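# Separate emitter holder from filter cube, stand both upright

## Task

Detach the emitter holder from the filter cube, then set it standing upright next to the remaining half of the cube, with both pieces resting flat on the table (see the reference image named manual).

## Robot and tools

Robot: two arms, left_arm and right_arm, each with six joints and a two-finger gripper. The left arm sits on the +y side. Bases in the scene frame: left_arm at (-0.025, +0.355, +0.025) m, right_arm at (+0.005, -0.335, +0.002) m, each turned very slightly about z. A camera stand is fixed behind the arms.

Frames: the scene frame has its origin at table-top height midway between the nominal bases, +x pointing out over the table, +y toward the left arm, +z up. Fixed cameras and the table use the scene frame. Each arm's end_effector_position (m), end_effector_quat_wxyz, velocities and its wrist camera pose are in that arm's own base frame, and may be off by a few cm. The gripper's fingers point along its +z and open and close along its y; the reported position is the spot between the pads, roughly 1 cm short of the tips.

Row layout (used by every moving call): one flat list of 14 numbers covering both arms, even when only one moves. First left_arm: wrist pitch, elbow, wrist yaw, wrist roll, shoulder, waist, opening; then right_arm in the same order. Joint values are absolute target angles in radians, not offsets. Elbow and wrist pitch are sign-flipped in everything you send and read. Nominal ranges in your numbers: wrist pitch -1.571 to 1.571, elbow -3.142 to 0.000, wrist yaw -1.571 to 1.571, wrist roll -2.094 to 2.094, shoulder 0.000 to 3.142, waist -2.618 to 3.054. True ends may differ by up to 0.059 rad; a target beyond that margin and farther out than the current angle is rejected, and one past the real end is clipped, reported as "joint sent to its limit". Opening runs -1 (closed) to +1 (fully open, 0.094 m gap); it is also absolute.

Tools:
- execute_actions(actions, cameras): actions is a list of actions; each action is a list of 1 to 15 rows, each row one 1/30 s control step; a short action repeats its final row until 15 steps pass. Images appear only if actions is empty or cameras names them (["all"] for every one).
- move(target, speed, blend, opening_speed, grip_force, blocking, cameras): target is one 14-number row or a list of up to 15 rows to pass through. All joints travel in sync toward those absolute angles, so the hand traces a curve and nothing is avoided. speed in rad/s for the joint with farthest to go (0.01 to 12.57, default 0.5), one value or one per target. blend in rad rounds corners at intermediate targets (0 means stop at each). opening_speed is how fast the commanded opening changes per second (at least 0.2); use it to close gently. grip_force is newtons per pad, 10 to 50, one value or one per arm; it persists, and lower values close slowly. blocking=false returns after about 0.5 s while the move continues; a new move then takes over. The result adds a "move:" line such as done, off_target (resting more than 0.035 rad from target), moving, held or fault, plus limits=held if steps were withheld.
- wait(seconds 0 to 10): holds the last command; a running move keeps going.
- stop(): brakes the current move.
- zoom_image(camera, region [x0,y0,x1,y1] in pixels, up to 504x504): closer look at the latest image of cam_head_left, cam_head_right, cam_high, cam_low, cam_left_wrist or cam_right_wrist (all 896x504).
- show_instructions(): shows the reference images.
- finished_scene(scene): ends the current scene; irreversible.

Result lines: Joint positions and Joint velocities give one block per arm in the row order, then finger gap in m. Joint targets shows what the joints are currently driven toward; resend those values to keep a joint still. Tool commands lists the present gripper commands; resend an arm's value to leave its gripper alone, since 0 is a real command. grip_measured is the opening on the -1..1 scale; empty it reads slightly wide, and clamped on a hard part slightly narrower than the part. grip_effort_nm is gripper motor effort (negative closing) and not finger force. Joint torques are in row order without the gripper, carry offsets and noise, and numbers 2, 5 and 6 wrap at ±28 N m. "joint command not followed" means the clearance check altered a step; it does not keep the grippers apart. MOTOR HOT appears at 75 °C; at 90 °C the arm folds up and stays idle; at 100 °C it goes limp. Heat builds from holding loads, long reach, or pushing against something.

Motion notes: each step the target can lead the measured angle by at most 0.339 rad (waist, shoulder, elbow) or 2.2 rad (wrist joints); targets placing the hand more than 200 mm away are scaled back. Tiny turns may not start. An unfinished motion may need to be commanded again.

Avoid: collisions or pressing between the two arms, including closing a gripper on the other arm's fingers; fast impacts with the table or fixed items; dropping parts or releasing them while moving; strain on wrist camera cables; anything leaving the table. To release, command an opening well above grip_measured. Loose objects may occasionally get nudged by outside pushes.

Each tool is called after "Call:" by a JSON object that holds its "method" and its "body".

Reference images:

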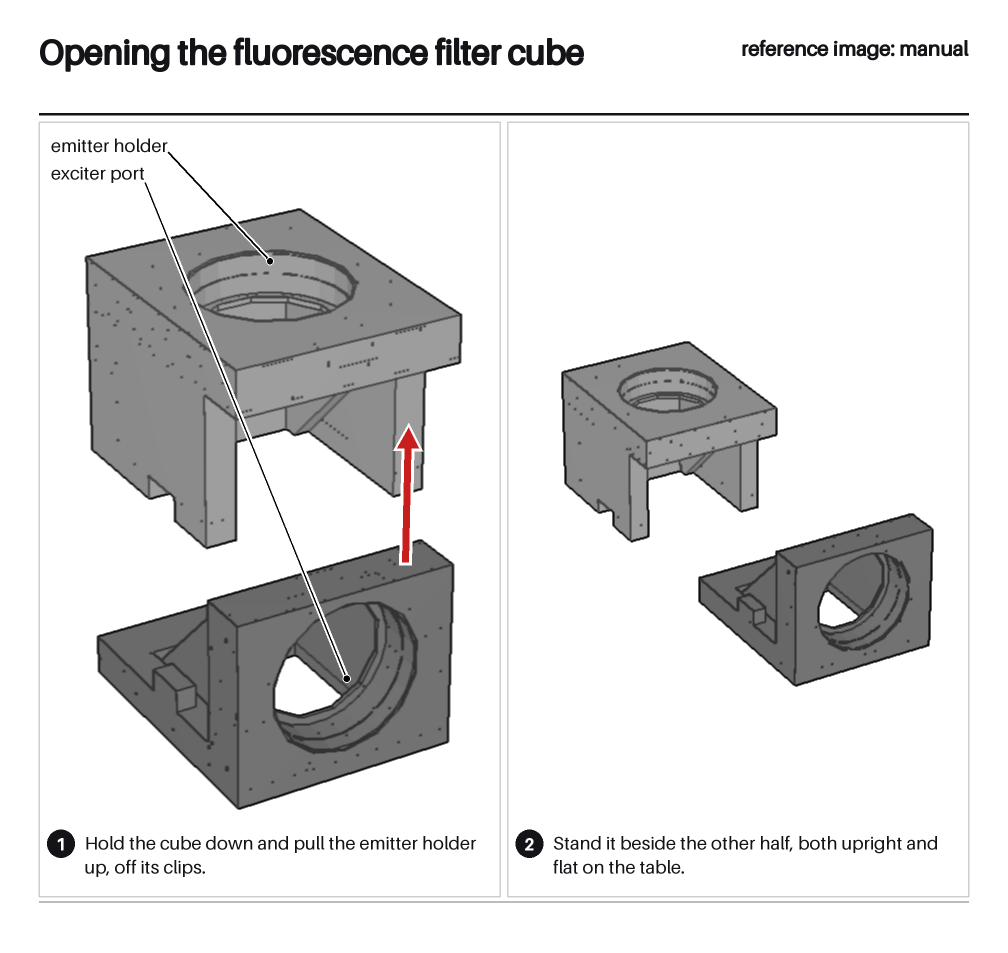

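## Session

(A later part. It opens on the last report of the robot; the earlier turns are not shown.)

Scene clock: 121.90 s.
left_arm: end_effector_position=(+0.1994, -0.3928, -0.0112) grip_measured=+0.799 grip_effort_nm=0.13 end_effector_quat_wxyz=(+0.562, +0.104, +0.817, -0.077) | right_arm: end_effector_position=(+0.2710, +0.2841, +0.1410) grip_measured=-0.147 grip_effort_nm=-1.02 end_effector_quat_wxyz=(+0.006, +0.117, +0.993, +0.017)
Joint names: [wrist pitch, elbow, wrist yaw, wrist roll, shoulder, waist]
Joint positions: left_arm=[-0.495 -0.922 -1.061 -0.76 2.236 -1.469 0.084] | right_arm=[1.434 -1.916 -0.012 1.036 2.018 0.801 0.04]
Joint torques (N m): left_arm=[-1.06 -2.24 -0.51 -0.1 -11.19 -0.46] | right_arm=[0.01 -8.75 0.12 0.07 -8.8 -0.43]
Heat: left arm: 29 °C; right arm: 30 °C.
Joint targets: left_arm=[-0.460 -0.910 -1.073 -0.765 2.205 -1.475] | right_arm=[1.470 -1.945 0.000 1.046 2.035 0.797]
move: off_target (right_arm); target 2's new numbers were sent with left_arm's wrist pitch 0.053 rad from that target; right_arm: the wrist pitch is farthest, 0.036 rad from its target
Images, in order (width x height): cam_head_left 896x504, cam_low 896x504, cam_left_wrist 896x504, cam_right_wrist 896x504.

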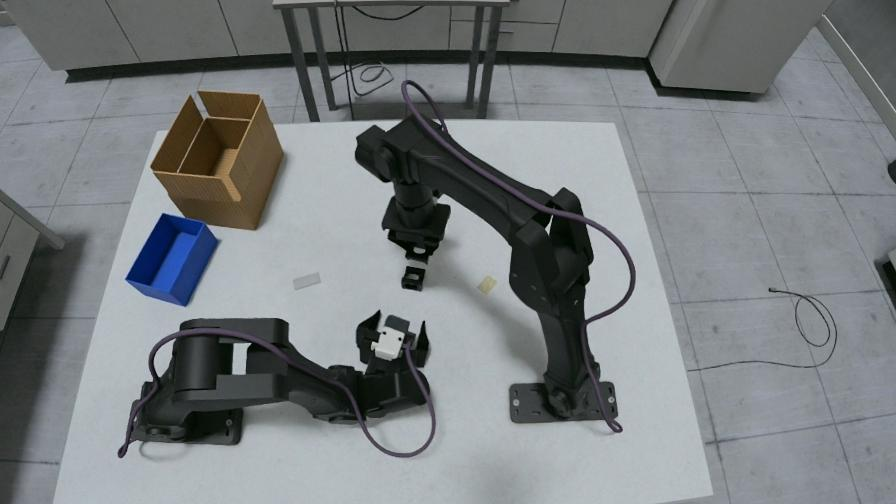

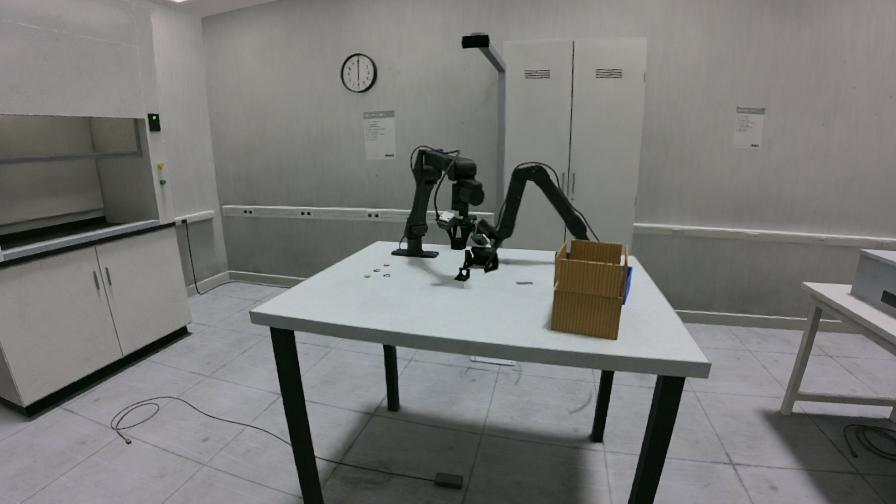

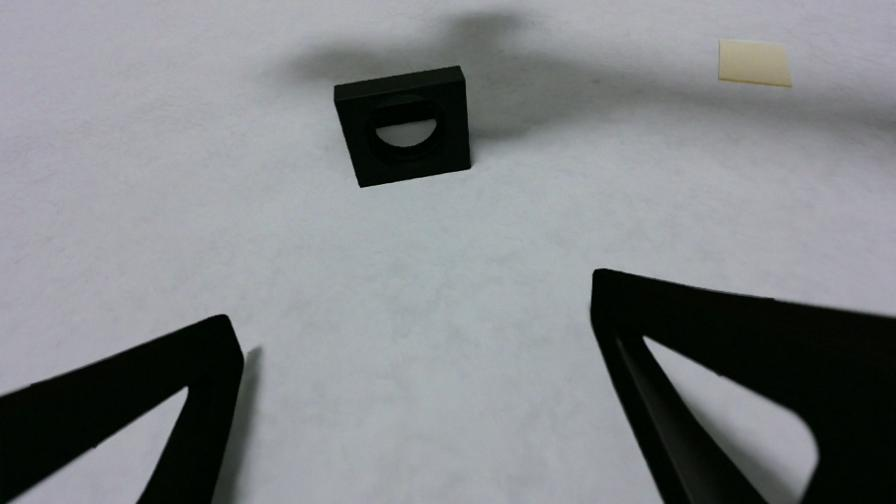

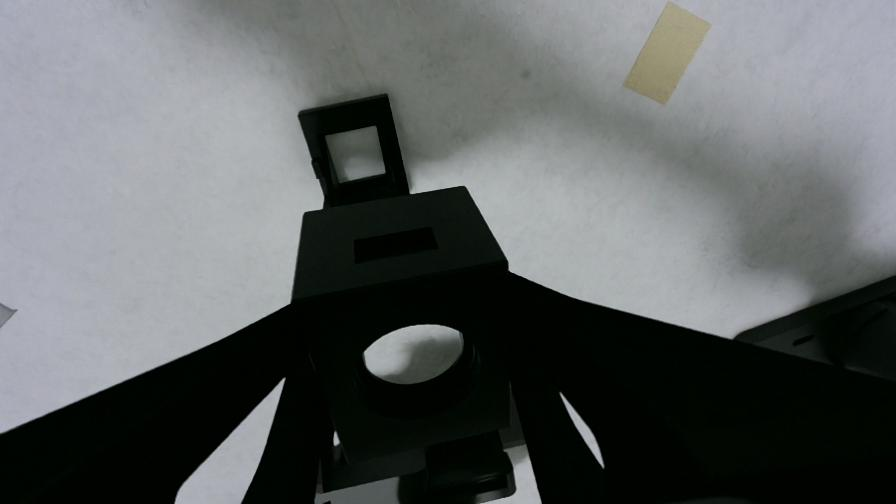

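Call:
{"method": "move", "body": {"target": [[0.678,-0.97,0,0,0.892,-1.0,0.8, 1.165,-1.39,0.008,0.954,1.79,0.703,-0.34]], "speed": 0.5, "cameras": ["cam_head_left","cam_low","cam_left_wrist","cam_right_wrist"]}}

Call:
{"method": "zoom_image", "body": {"camera": "cam_low", "region": [410, 220, 500, 290]}}

Scene clock: 126.87 s.
left_arm: end_effector_position=(+0.1631, -0.2537, +0.2522) grip_measured=+0.799 grip_effort_nm=0.13 end_effector_quat_wxyz=(+0.403, +0.425, +0.780, -0.220) | right_arm: end_effector_position=(+0.2499, +0.2181, +0.0747) grip_measured=-0.147 grip_effort_nm=-1.02 end_effector_quat_wxyz=(-0.007, +0.122, +0.992, -0.004)
Joint names: [wrist pitch, elbow, wrist yaw, wrist roll, shoulder, waist]
Joint positions: left_arm=[0.667 -0.948 -0.008 -0.006 0.898 -1.008 0.084] | right_arm=[1.153 -1.398 -0.006 0.956 1.832 0.711 0.04]
Joint torques (N m): left_arm=[-1.75 -7.43 0.08 0.06 -1.31 0.62] | right_arm=[-0.12 -5.03 0.15 -0.03 -11.89 -0.75]
Heat: left arm: 29 °C; right arm: 30 °C.
Joint targets: left_arm=[0.678 -0.970 0.000 0.000 0.892 -1.000] | right_arm=[1.165 -1.390 0.008 0.954 1.790 0.703]
move: off_target (right_arm); right_arm: the shoulder is farthest, 0.042 rad from its target
Images, in order (width x height): cam_head_left 896x504, cam_low 896x504, cam_left_wrist 896x504, cam_right_wrist 896x504.

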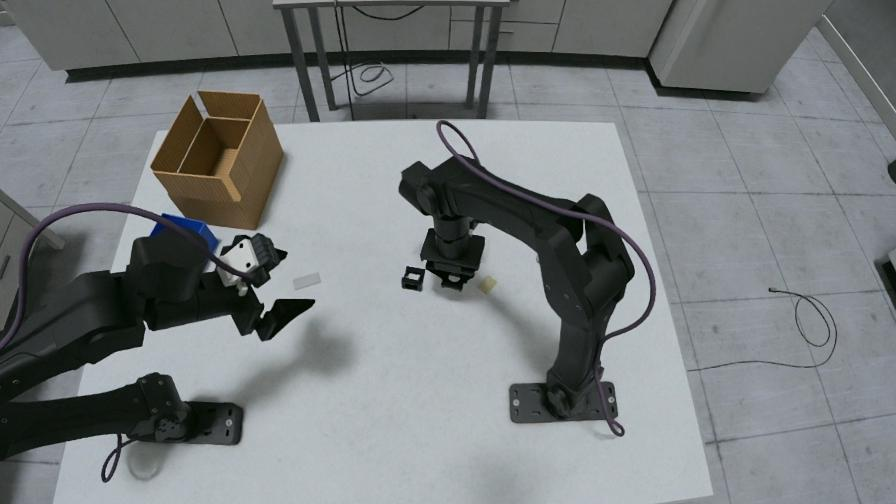

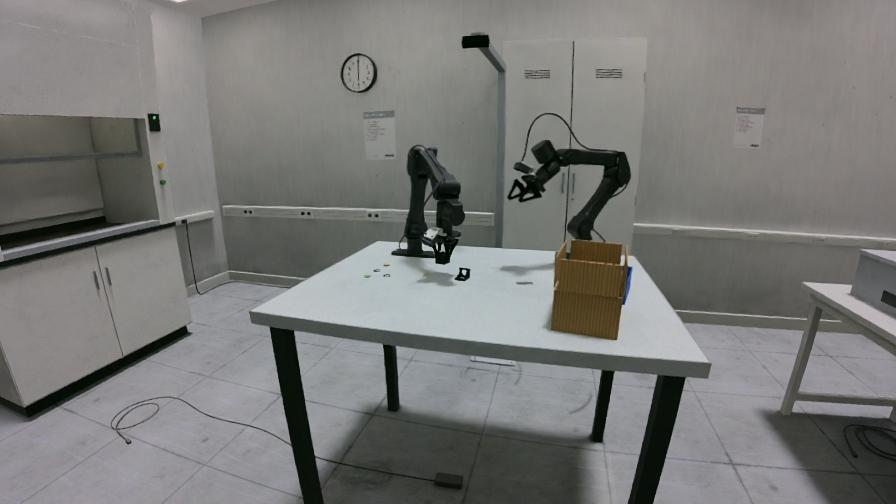

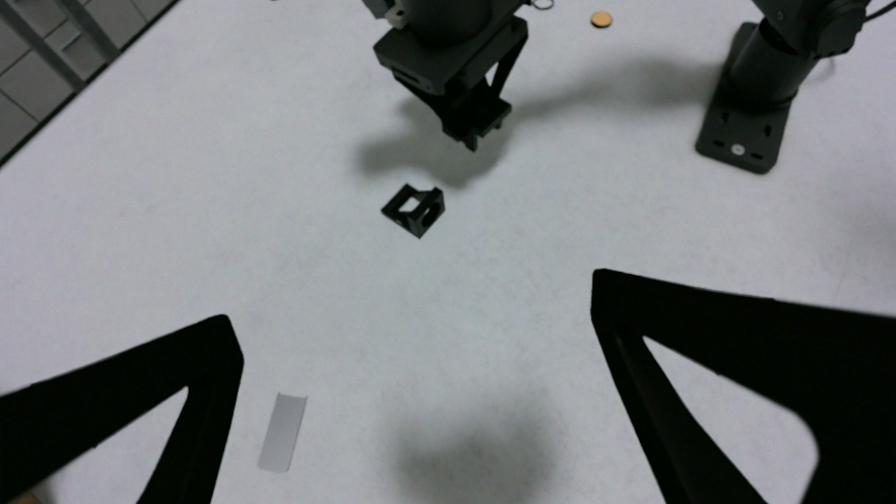

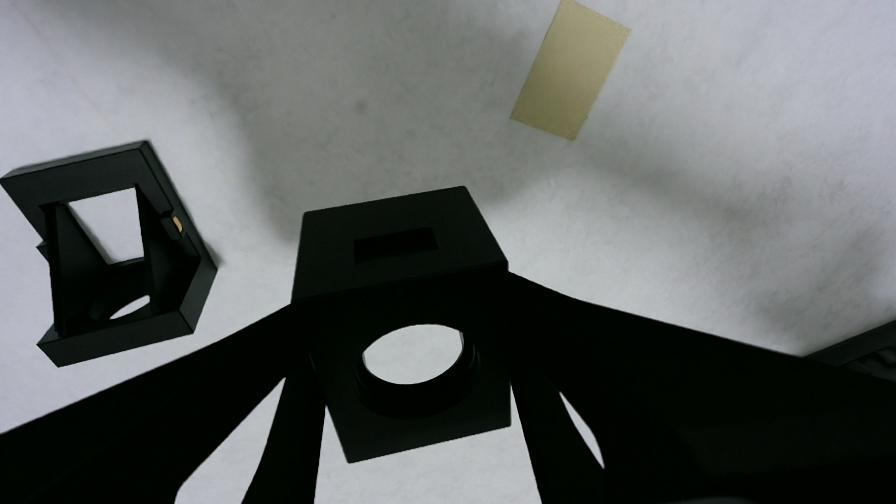

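Scaled by 5.600 from the camera's 896x504 image, which has a finer 1280x720 frame.

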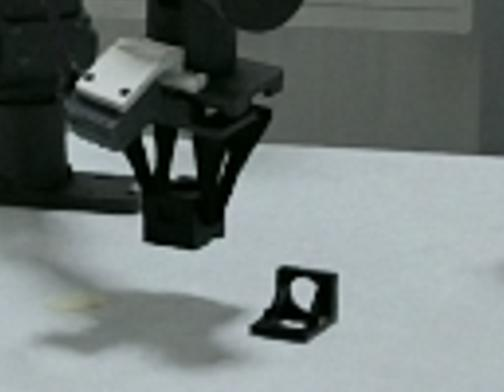

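Call:
{"method": "move", "body": {"target": [0.678,-0.97,0,0,0.892,-1.0,0.8, 1.003,-1.27,0.008,0.954,1.878,0.703,-0.34], "speed": 0.2, "cameras": ["cam_low","cam_left_wrist"]}}

Call:
{"method": "zoom_image", "body": {"camera": "cam_low", "region": [410, 230, 490, 290]}}

Call:
{"method": "zoom_image", "body": {"camera": "cam_left_wrist", "region": [360, 80, 520, 240]}}

Scene clock: 128.83 s.
left_arm: end_effector_position=(+0.1629, -0.2537, +0.2521) grip_measured=+0.799 grip_effort_nm=0.13 end_effector_quat_wxyz=(+0.403, +0.425, +0.780, -0.220) | right_arm: end_effector_position=(+0.2494, +0.2177, +0.0342) grip_measured=-0.147 grip_effort_nm=-1.02 end_effector_quat_wxyz=(-0.006, +0.122, +0.992, -0.002)
Joint names: [wrist pitch, elbow, wrist yaw, wrist roll, shoulder, waist]
Joint positions: left_arm=[0.667 -0.948 -0.008 -0.005 0.898 -1.008 0.084] | right_arm=[0.992 -1.277 -0.006 0.956 1.867 0.711 0.04]
Joint torques (N m): left_arm=[-1.74 -7.46 0.07 0.05 -1.24 0.64] | right_arm=[-0.13 -4.98 0.14 -0.04 -7.49 -0.76]
Heat: left arm: 29 °C; right arm: 30 °C.
Joint targets: left_arm=[0.678 -0.970 0.000 0.000 0.892 -1.000] | right_arm=[1.003 -1.270 0.008 0.954 1.878 0.703]
move: done
Images, in order (width x height): cam_low 896x504, cam_left_wrist 896x504.

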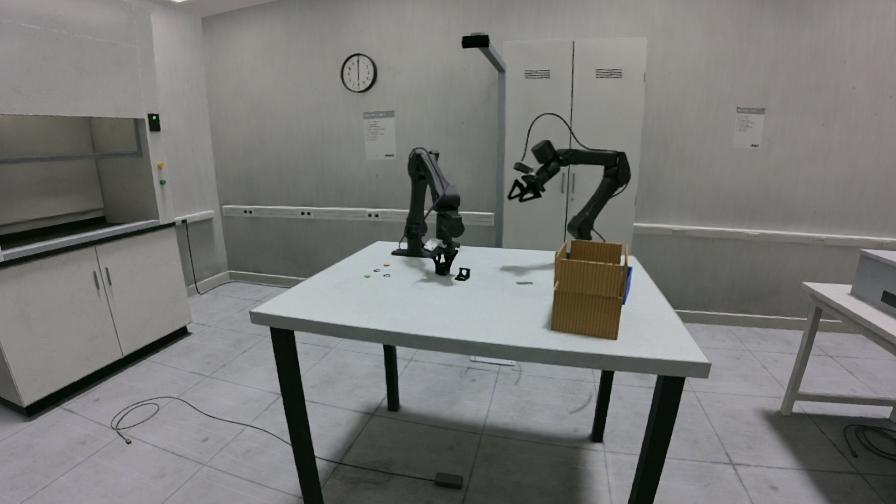

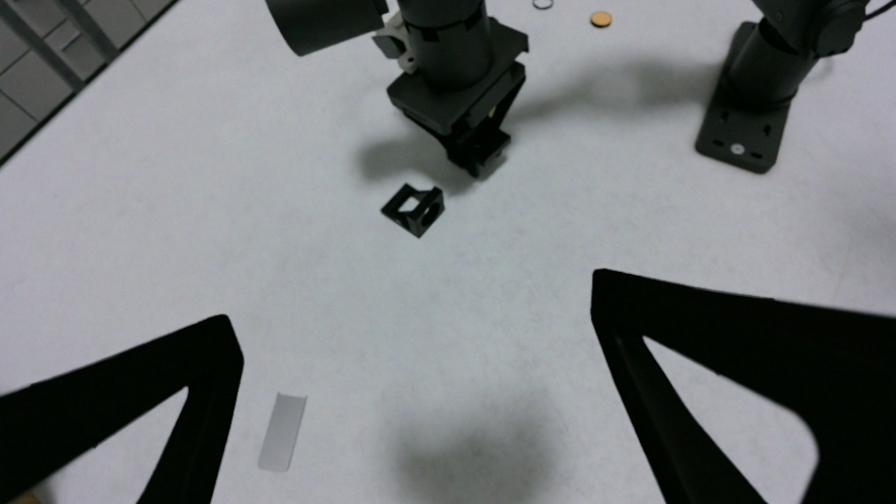

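Scaled by 6.300 from the camera's 896x504 image, which has a finer 1280x720 frame.

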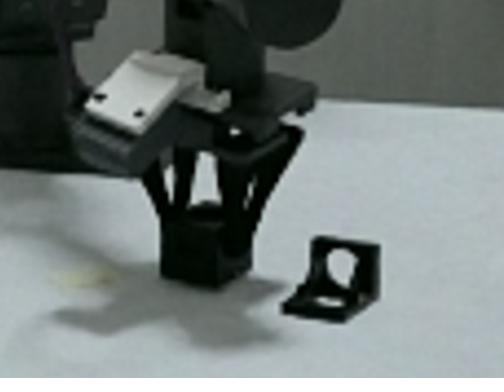

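Scaled by 3.150 from the camera's 896x504 image, which has a finer 1280x720 frame.

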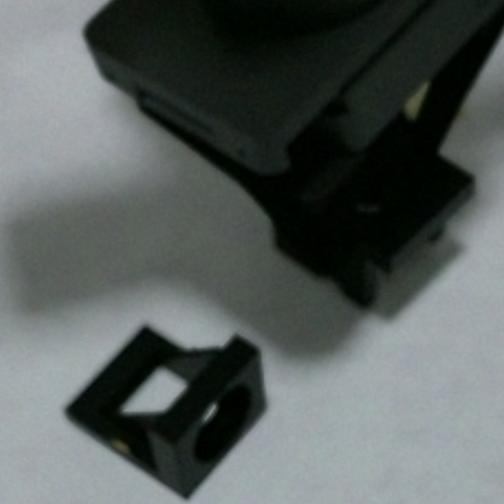

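Call:
{"method": "move", "body": {"target": [0.678,-0.97,0,0,0.892,-1.0,0.8, 0.946,-1.231,0.008,0.954,1.896,0.703,-0.34], "speed": 0.04, "cameras": ["cam_low","cam_left_wrist"]}}

Call:
{"method": "zoom_image", "body": {"camera": "cam_low", "region": [410, 230, 490, 290]}}

Call:
{"method": "zoom_image", "body": {"camera": "cam_left_wrist", "region": [360, 80, 520, 240]}}

Scene clock: 131.10 s.
left_arm: end_effector_position=(+0.1629, -0.2537, +0.2521) grip_measured=+0.799 grip_effort_nm=0.13 end_effector_quat_wxyz=(+0.403, +0.425, +0.780, -0.220) | right_arm: end_effector_position=(+0.2498, +0.2175, +0.0291) grip_measured=-0.147 grip_effort_nm=-1.02 end_effector_quat_wxyz=(-0.003, +0.122, +0.992, +0.000)
Joint names: [wrist pitch, elbow, wrist yaw, wrist roll, shoulder, waist]
Joint positions: left_arm=[0.667 -0.948 -0.008 -0.005 0.898 -1.008 0.084] | right_arm=[0.965 -1.258 -0.004 0.956 1.869 0.711 0.04]
Joint torques (N m): left_arm=[-1.73 -7.43 0.04 0.02 -1.28 0.68] | right_arm=[-0.46 -3.06 0.14 -0.04 -6.27 -0.73]
Heat: left arm: 29 °C; right arm: 29 °C.
Joint targets: left_arm=[0.678 -0.970 0.000 0.000 0.892 -1.000] | right_arm=[0.946 -1.231 0.008 0.954 1.896 0.703]
move: done
Images, in order (width x height): cam_low 896x504, cam_left_wrist 896x504.

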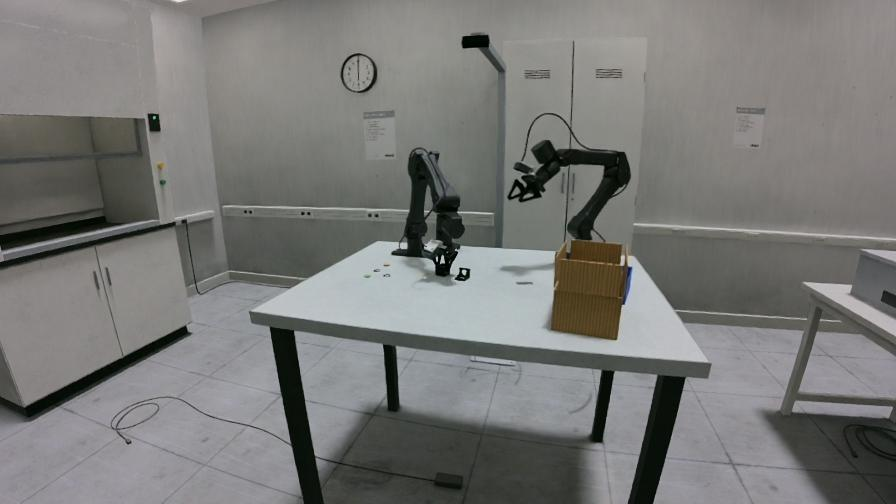

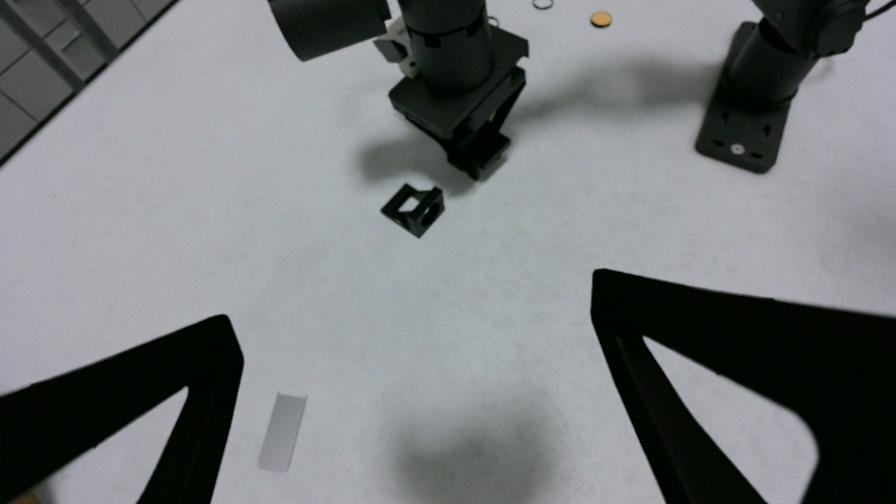

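Scaled by 6.300 from the camera's 896x504 image, which has a finer 1280x720 frame.

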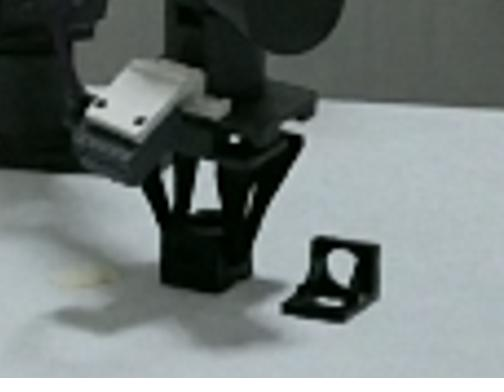

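Scaled by 3.150 from the camera's 896x504 image, which has a finer 1280x720 frame.

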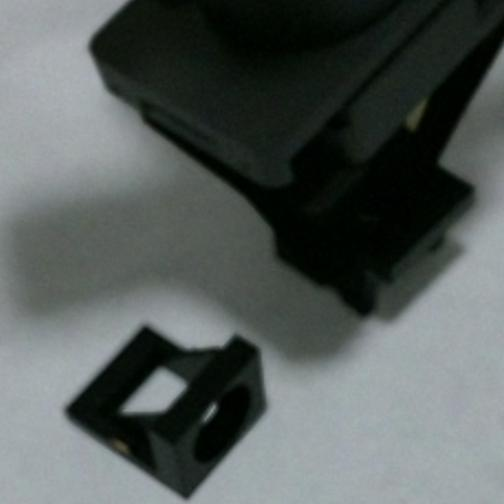

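Call:
{"method": "move", "body": {"target": [0.678,-0.97,0,0,0.892,-1.0,0.8, 0.946,-1.231,0.008,0.954,1.896,0.703,0.3], "speed": 0.1, "opening_speed": 0.4, "cameras": ["cam_low","cam_left_wrist","cam_right_wrist"]}}

Call:
{"method": "zoom_image", "body": {"camera": "cam_low", "region": [410, 230, 490, 290]}}

Call:
{"method": "zoom_image", "body": {"camera": "cam_left_wrist", "region": [360, 80, 520, 240]}}

Scene clock: 133.53 s.
left_arm: end_effector_position=(+0.1629, -0.2537, +0.2521) grip_measured=+0.799 grip_effort_nm=0.13 end_effector_quat_wxyz=(+0.403, +0.425, +0.780, -0.220) | right_arm: end_effector_position=(+0.2495, +0.2171, +0.0214) grip_measured=+0.297 grip_effort_nm=0.15 end_effector_quat_wxyz=(-0.004, +0.122, +0.992, -0.001)
Joint names: [wrist pitch, elbow, wrist yaw, wrist roll, shoulder, waist]
Joint positions: left_arm=[0.667 -0.948 -0.008 -0.005 0.898 -1.008 0.084] | right_arm=[0.938 -1.24 -0.004 0.956 1.88 0.711 0.061]
Joint torques (N m): left_arm=[-1.73 -7.43 0.06 0.04 -1.31 0.68] | right_arm=[-0.19 -4.63 0.12 -0.05 -7.1 -0.76]
Heat: left arm: 29 °C; right arm: 29 °C.
Joint targets: left_arm=[0.678 -0.970 0.000 0.000 0.892 -1.000] | right_arm=[0.946 -1.231 0.008 0.954 1.896 0.703]
move: done
Images, in order (width x height): cam_low 896x504, cam_left_wrist 896x504, cam_right_wrist 896x504.

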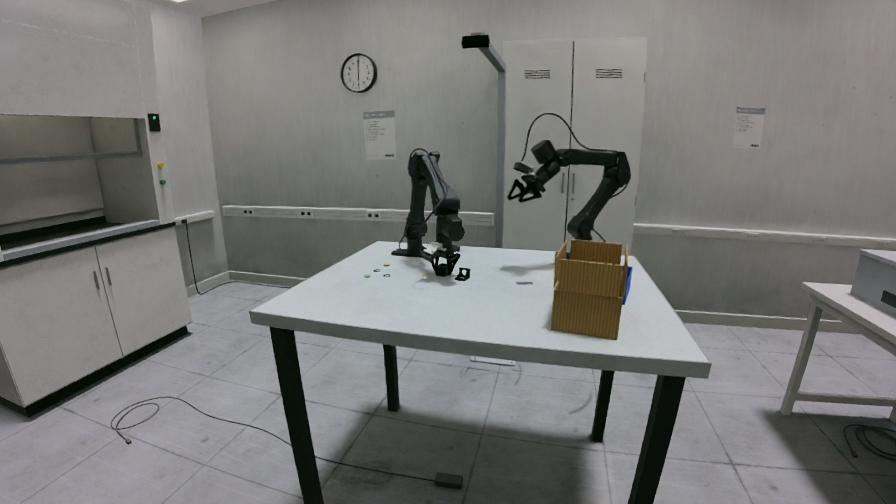

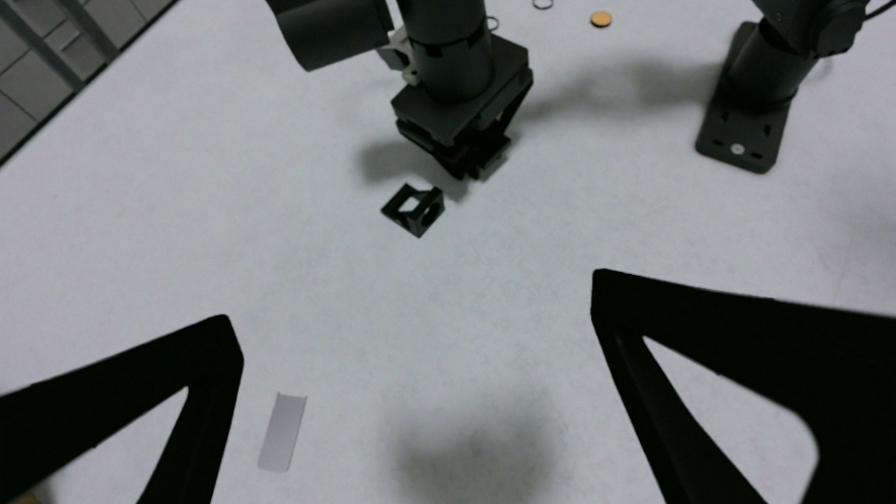

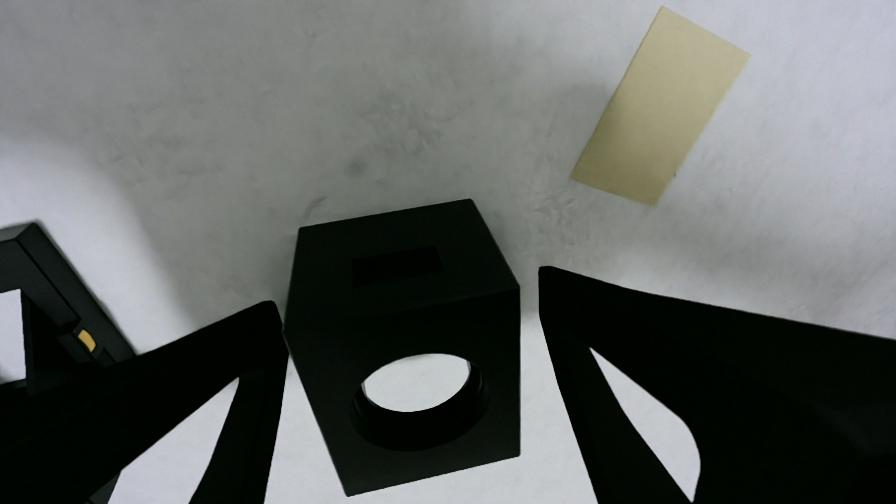

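Scaled by 6.300 from the camera's 896x504 image, which has a finer 1280x720 frame.

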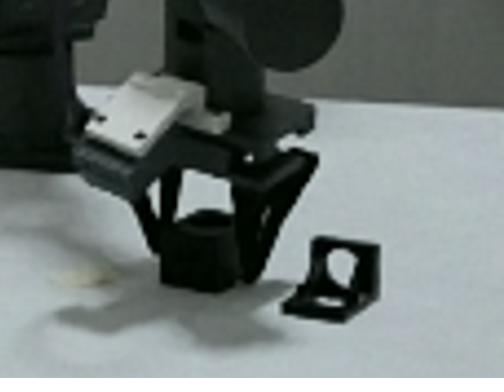

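Scaled by 3.150 from the camera's 896x504 image, which has a finer 1280x720 frame.

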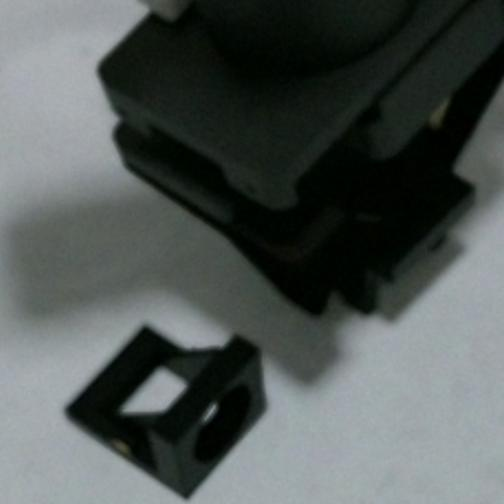

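Call:
{"method": "move", "body": {"target": [[0.678,-0.97,0,0,0.892,-1.0,0.8, 0.946,-1.231,0.008,0.954,1.886,0.706,0.6],[0.678,-0.97,0,0,0.892,-1.0,0.8, 1.055,-1.315,0.008,0.954,1.835,0.706,0.6],[0.678,-0.97,0,0,0.892,-1.0,0.8, 1.33,-1.56,0.008,0.954,1.775,0.706,0.6]], "speed": [0.15,0.15,0.4], "blend": 0.03, "opening_speed": 0.6, "cameras": ["cam_low","cam_left_wrist","cam_right_wrist"]}}

Call:
{"method": "zoom_image", "body": {"camera": "cam_low", "region": [410, 230, 490, 290]}}

Call:
{"method": "zoom_image", "body": {"camera": "cam_left_wrist", "region": [360, 80, 520, 240]}}

Scene clock: 137.13 s.
left_arm: end_effector_position=(+0.1629, -0.2537, +0.2521) grip_measured=+0.799 grip_effort_nm=0.13 end_effector_quat_wxyz=(+0.403, +0.425, +0.780, -0.220) | right_arm: end_effector_position=(+0.2531, +0.2202, +0.1188) grip_measured=+0.597 grip_effort_nm=0.14 end_effector_quat_wxyz=(+0.002, +0.122, +0.992, +0.005)
Joint names: [wrist pitch, elbow, wrist yaw, wrist roll, shoulder, waist]
Joint positions: left_arm=[0.667 -0.948 -0.008 -0.005 0.898 -1.008 0.084] | right_arm=[1.296 -1.54 -0.004 0.956 1.804 0.711 0.075]
Joint torques (N m): left_arm=[-1.73 -7.43 0.06 0.04 -1.25 0.64] | right_arm=[0.01 -7.95 0.13 -0.04 -10.66 -0.47]
Heat: left arm: 29 °C; right arm: 28 °C.
Joint targets: left_arm=[0.678 -0.970 0.000 0.000 0.892 -1.000] | right_arm=[1.330 -1.560 0.008 0.954 1.775 0.706]
move: done; blend cut to 0 rad at target 1
Images, in order (width x height): cam_low 896x504, cam_left_wrist 896x504, cam_right_wrist 896x504.

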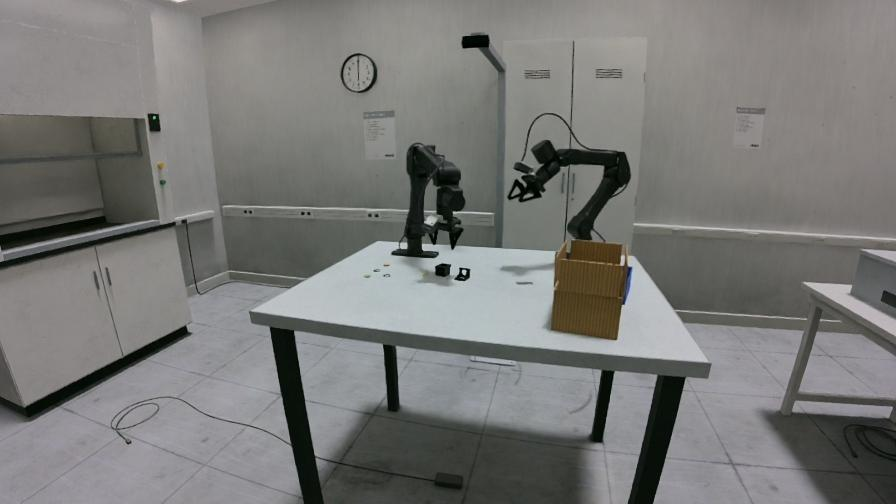

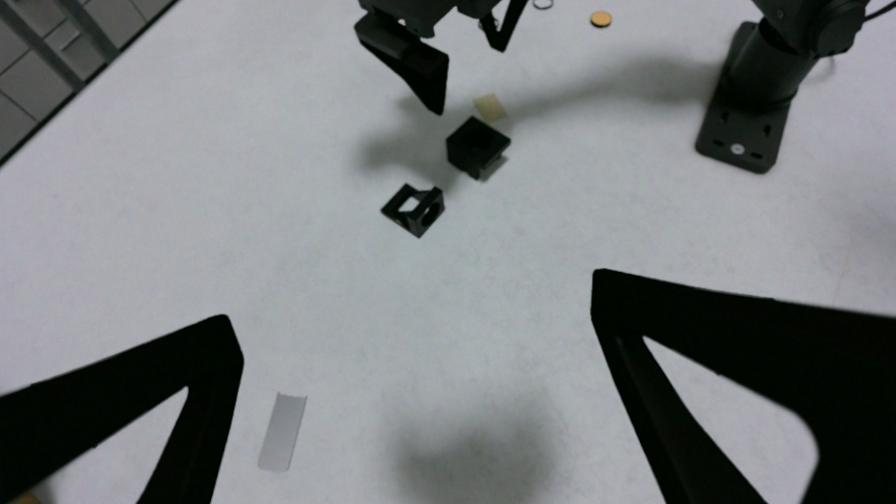

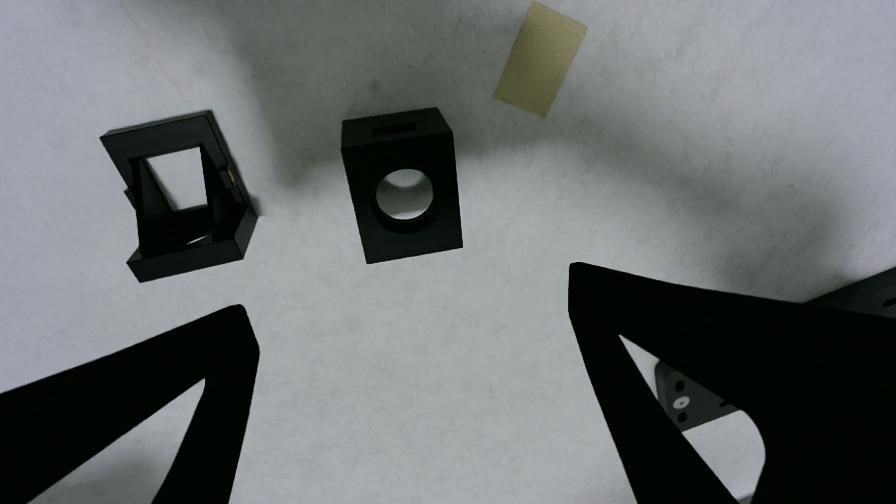

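Scaled by 6.300 from the camera's 896x504 image, which has a finer 1280x720 frame.

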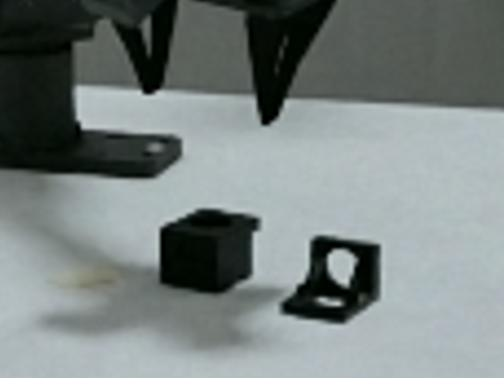

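Scaled by 3.150 from the camera's 896x504 image, which has a finer 1280x720 frame.

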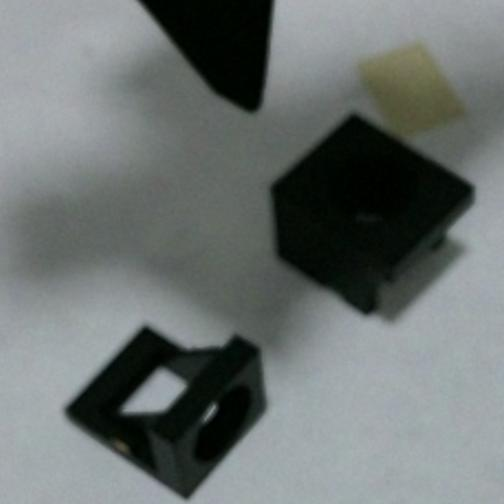

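Both halves stand upright, flat on the table.

Call:
{"method": "finished_scene", "body": {"scene": 1}}

The scene is finished: the task was done.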